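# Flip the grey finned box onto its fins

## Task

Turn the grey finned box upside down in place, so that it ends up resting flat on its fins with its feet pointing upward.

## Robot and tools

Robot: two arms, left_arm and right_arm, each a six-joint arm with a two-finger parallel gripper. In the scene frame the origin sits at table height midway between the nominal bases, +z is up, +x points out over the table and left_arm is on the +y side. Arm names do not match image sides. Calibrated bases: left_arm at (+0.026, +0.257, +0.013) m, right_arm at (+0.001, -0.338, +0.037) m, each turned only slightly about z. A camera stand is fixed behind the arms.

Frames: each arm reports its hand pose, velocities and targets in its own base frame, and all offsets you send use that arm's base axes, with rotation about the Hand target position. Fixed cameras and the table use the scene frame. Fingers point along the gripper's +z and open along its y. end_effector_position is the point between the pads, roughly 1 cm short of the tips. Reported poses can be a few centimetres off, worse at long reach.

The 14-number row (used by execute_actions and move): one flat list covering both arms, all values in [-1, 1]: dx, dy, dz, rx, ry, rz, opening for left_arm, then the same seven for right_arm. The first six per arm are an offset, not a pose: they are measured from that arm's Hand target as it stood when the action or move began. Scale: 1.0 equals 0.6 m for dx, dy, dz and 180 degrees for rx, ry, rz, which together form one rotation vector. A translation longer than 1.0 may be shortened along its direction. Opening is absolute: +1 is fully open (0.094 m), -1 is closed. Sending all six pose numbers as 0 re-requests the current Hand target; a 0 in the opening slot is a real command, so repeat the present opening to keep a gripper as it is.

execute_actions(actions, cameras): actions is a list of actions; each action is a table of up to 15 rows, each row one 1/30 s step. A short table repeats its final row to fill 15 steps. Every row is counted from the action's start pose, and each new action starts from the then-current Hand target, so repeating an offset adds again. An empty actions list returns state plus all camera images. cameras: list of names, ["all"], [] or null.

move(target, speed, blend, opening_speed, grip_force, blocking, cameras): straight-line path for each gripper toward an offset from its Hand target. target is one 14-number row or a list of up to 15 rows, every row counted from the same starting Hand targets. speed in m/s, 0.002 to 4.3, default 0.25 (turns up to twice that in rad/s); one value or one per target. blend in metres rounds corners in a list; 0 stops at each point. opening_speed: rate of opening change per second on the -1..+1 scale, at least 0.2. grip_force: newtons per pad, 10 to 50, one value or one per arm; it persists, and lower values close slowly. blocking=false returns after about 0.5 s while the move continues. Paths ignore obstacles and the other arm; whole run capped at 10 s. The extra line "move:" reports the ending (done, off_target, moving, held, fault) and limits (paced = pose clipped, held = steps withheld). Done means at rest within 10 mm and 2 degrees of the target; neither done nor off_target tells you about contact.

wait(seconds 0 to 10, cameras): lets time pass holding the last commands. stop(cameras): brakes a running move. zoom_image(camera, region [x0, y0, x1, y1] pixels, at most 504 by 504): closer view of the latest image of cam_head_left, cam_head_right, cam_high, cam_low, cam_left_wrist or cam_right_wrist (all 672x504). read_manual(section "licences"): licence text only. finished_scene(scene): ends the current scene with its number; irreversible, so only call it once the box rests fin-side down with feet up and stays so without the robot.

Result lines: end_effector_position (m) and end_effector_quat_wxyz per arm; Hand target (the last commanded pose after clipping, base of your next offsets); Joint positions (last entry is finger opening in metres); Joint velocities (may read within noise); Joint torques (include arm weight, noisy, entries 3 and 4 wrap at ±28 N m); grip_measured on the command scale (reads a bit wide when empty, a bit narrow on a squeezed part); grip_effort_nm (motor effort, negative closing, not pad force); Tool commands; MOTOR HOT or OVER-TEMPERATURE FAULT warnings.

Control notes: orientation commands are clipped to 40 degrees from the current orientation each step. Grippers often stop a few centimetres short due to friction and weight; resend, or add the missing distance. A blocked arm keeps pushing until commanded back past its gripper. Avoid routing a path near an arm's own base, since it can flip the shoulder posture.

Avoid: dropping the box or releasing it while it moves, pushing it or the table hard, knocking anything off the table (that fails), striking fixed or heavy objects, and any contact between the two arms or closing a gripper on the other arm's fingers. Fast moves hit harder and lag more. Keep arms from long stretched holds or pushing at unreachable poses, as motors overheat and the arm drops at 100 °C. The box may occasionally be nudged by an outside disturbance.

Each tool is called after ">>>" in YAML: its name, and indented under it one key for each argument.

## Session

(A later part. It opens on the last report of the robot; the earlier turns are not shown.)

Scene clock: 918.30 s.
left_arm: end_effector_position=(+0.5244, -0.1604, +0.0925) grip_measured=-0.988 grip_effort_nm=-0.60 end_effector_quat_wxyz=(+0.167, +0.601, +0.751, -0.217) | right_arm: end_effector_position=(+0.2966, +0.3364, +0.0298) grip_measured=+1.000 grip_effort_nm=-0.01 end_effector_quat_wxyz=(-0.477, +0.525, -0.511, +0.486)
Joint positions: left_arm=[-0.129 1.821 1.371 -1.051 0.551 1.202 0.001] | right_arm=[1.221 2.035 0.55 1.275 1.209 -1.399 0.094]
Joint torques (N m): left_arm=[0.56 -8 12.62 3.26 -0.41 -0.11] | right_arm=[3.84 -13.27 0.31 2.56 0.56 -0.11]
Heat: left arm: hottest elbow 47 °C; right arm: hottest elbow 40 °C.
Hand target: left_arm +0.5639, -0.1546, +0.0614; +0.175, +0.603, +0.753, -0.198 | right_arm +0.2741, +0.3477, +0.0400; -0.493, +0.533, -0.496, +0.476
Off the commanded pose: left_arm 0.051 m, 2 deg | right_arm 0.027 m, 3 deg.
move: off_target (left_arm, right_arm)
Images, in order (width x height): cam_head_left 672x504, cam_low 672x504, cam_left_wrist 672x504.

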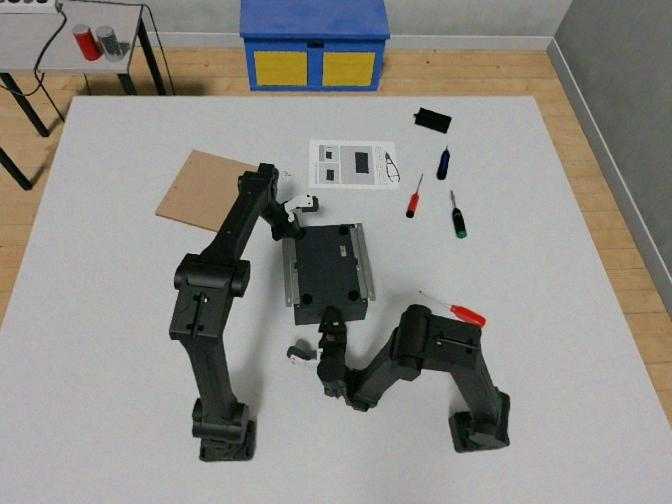

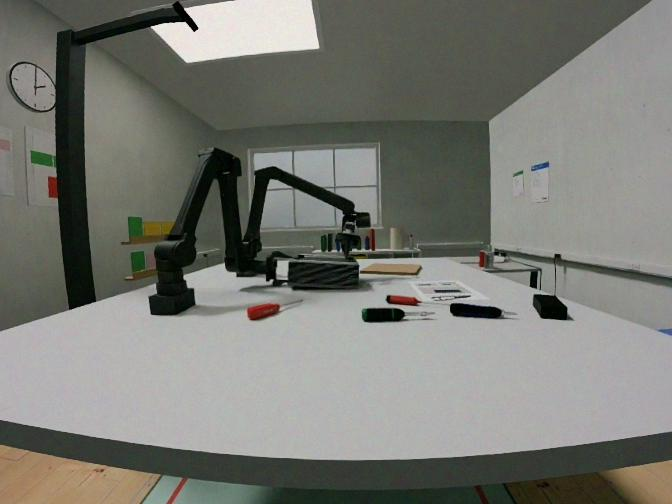

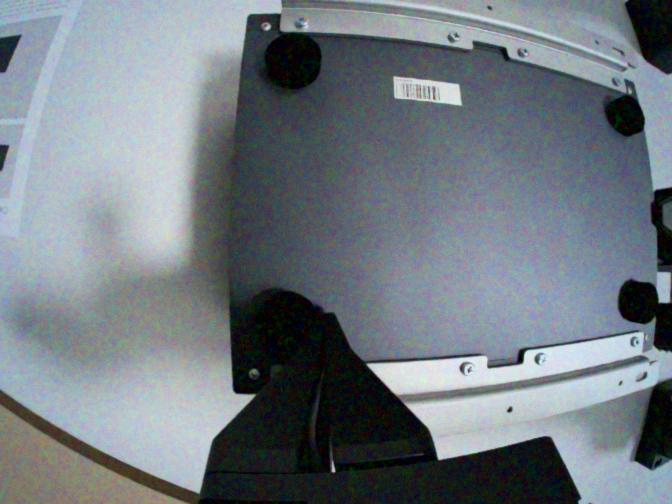

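Works; keep withdrawing.

>>> move:
  target: [0,0,0,0,0,0,-1,-0.055,0,0,0,0,0,1]
  speed: 0.03
  cameras: ["cam_head_left","cam_low"]

>>> zoom_image:
  camera: "cam_low"
  region: [220, 200, 400, 310]

>>> zoom_image:
  camera: "cam_head_left"
  region: [240, 190, 440, 390]

Scene clock: 925.47 s.
left_arm: end_effector_position=(+0.5289, -0.1625, +0.0898) grip_measured=-0.988 grip_effort_nm=-0.60 end_effector_quat_wxyz=(+0.168, +0.601, +0.750, -0.219) | right_arm: end_effector_position=(+0.2460, +0.3453, +0.0368) grip_measured=+1.000 grip_effort_nm=-0.01 end_effector_quat_wxyz=(-0.488, +0.534, -0.496, +0.481)
Joint positions: left_arm=[-0.13 1.837 1.385 -1.05 0.557 1.202 0.001] | right_arm=[1.361 2.002 0.514 1.246 1.311 -1.366 0.094]
Joint torques (N m): left_arm=[0.56 -9.23 11.85 3.15 -0.64 -0.12] | right_arm=[0.44 -12.04 1.46 1.65 0.27 0.16]
Heat: left arm: hottest elbow 48 °C; right arm: hottest elbow 40 °C.
Hand target: left_arm +0.5640, -0.1546, +0.0615; +0.176, +0.602, +0.753, -0.198 | right_arm +0.2411, +0.3477, +0.0400; -0.493, +0.533, -0.496, +0.476
Off the commanded pose: left_arm 0.046 m, 3 deg | right_arm 0.006 m, 1 deg.
move: off_target (left_arm)
Images, in order (width x height): cam_head_left 672x504, cam_low 672x504.

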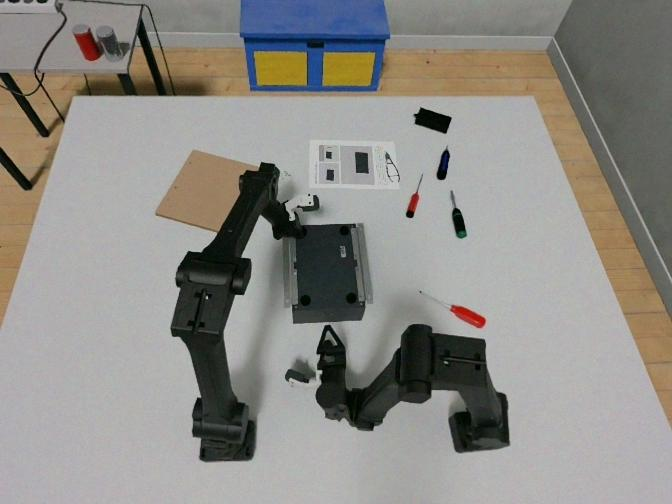

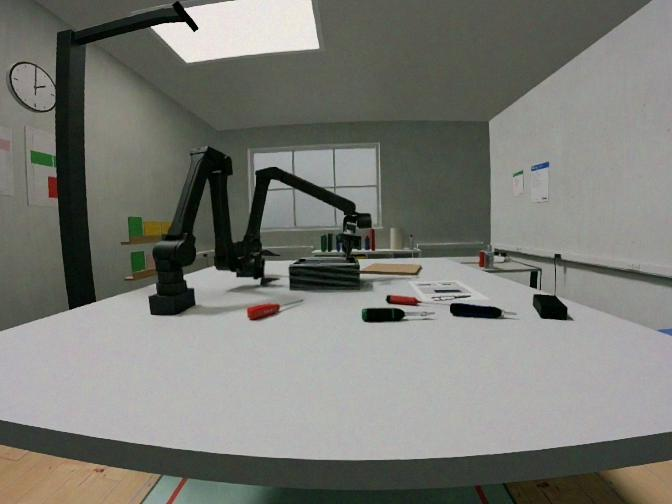

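Scaled by 2.800.

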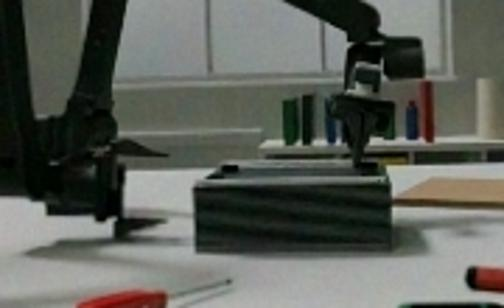

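Scaled by 2.520.

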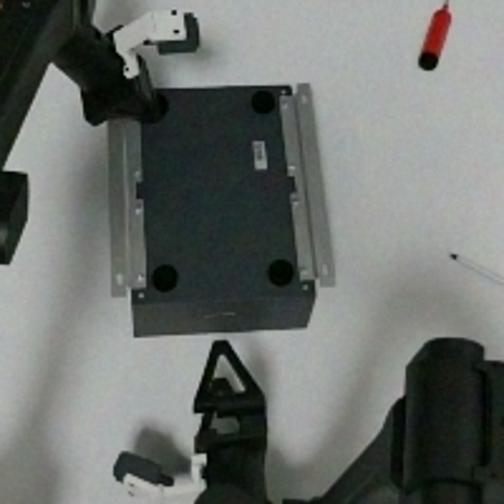

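>>> move:
  target:
    - [-0.07,0,0.05,0,0,0,-1,-0.05,0,0,0,0,0,1]
    - [-0.07,0.03,0.3,0,0,0,-1,-0.05,0,0,0,0,0,1]
  speed: 0.1
  cameras: ["cam_head_left","cam_low"]

>>> zoom_image:
  camera: "cam_low"
  region: [220, 200, 400, 310]

Scene clock: 933.37 s.
left_arm: end_effector_position=(+0.5112, -0.1405, +0.2211) grip_measured=-0.988 grip_effort_nm=-0.60 end_effector_quat_wxyz=(+0.157, +0.597, +0.758, -0.211) | right_arm: end_effector_position=(+0.2158, +0.3452, +0.0367) grip_measured=+1.000 grip_effort_nm=-0.01 end_effector_quat_wxyz=(-0.487, +0.534, -0.496, +0.481)
Joint positions: left_arm=[-0.101 1.692 1.552 -1.388 0.53 1.223 0.001] | right_arm=[1.448 1.967 0.502 1.104 1.393 -1.246 0.094]
Joint torques (N m): left_arm=[0.09 -14.86 12.27 0.25 0.47 -0.06] | right_arm=[-0.09 -11.58 1.63 1.4 0.32 0.18]
Heat: left arm: hottest elbow 48 °C; right arm: hottest elbow 39 °C.
Hand target: left_arm +0.5221, -0.1365, +0.2414; +0.176, +0.602, +0.753, -0.198 | right_arm +0.2112, +0.3477, +0.0401; -0.493, +0.533, -0.496, +0.476
Off the commanded pose: left_arm 0.023 m, 3 deg | right_arm 0.006 m, 1 deg.
move: off_target (left_arm)
Images, in order (width x height): cam_head_left 672x504, cam_low 672x504.

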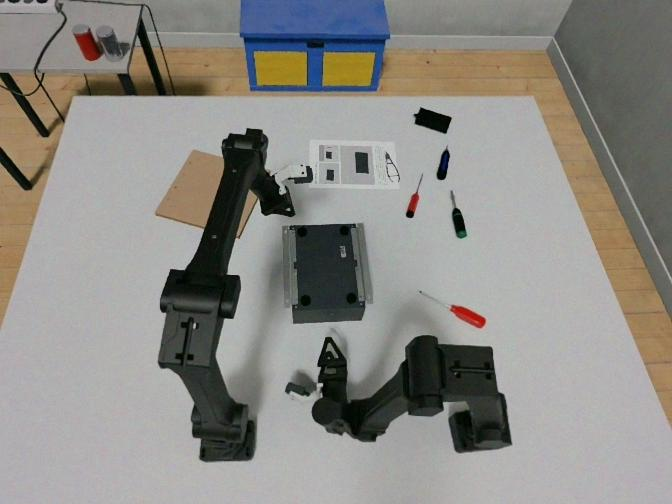

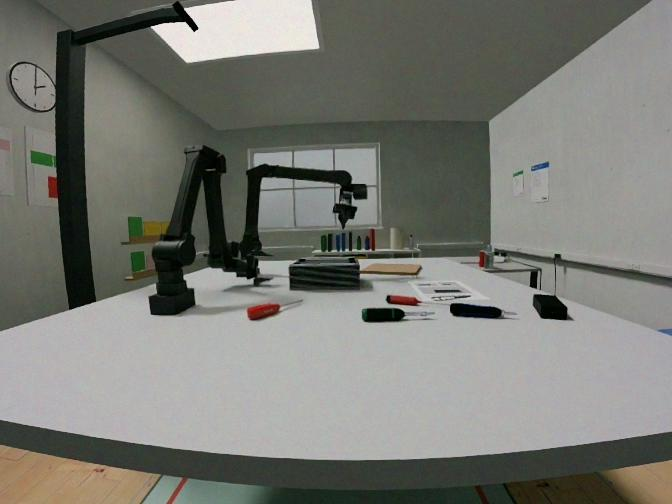

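Scaled by 2.800.

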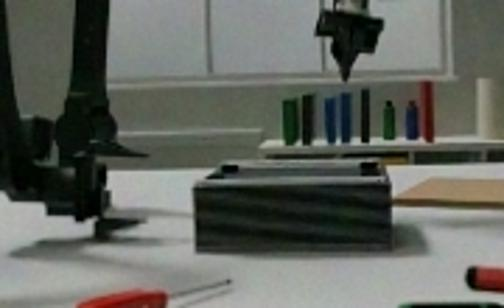

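>>> finished_scene:
  scene: 2

The scene is finished: the task was done.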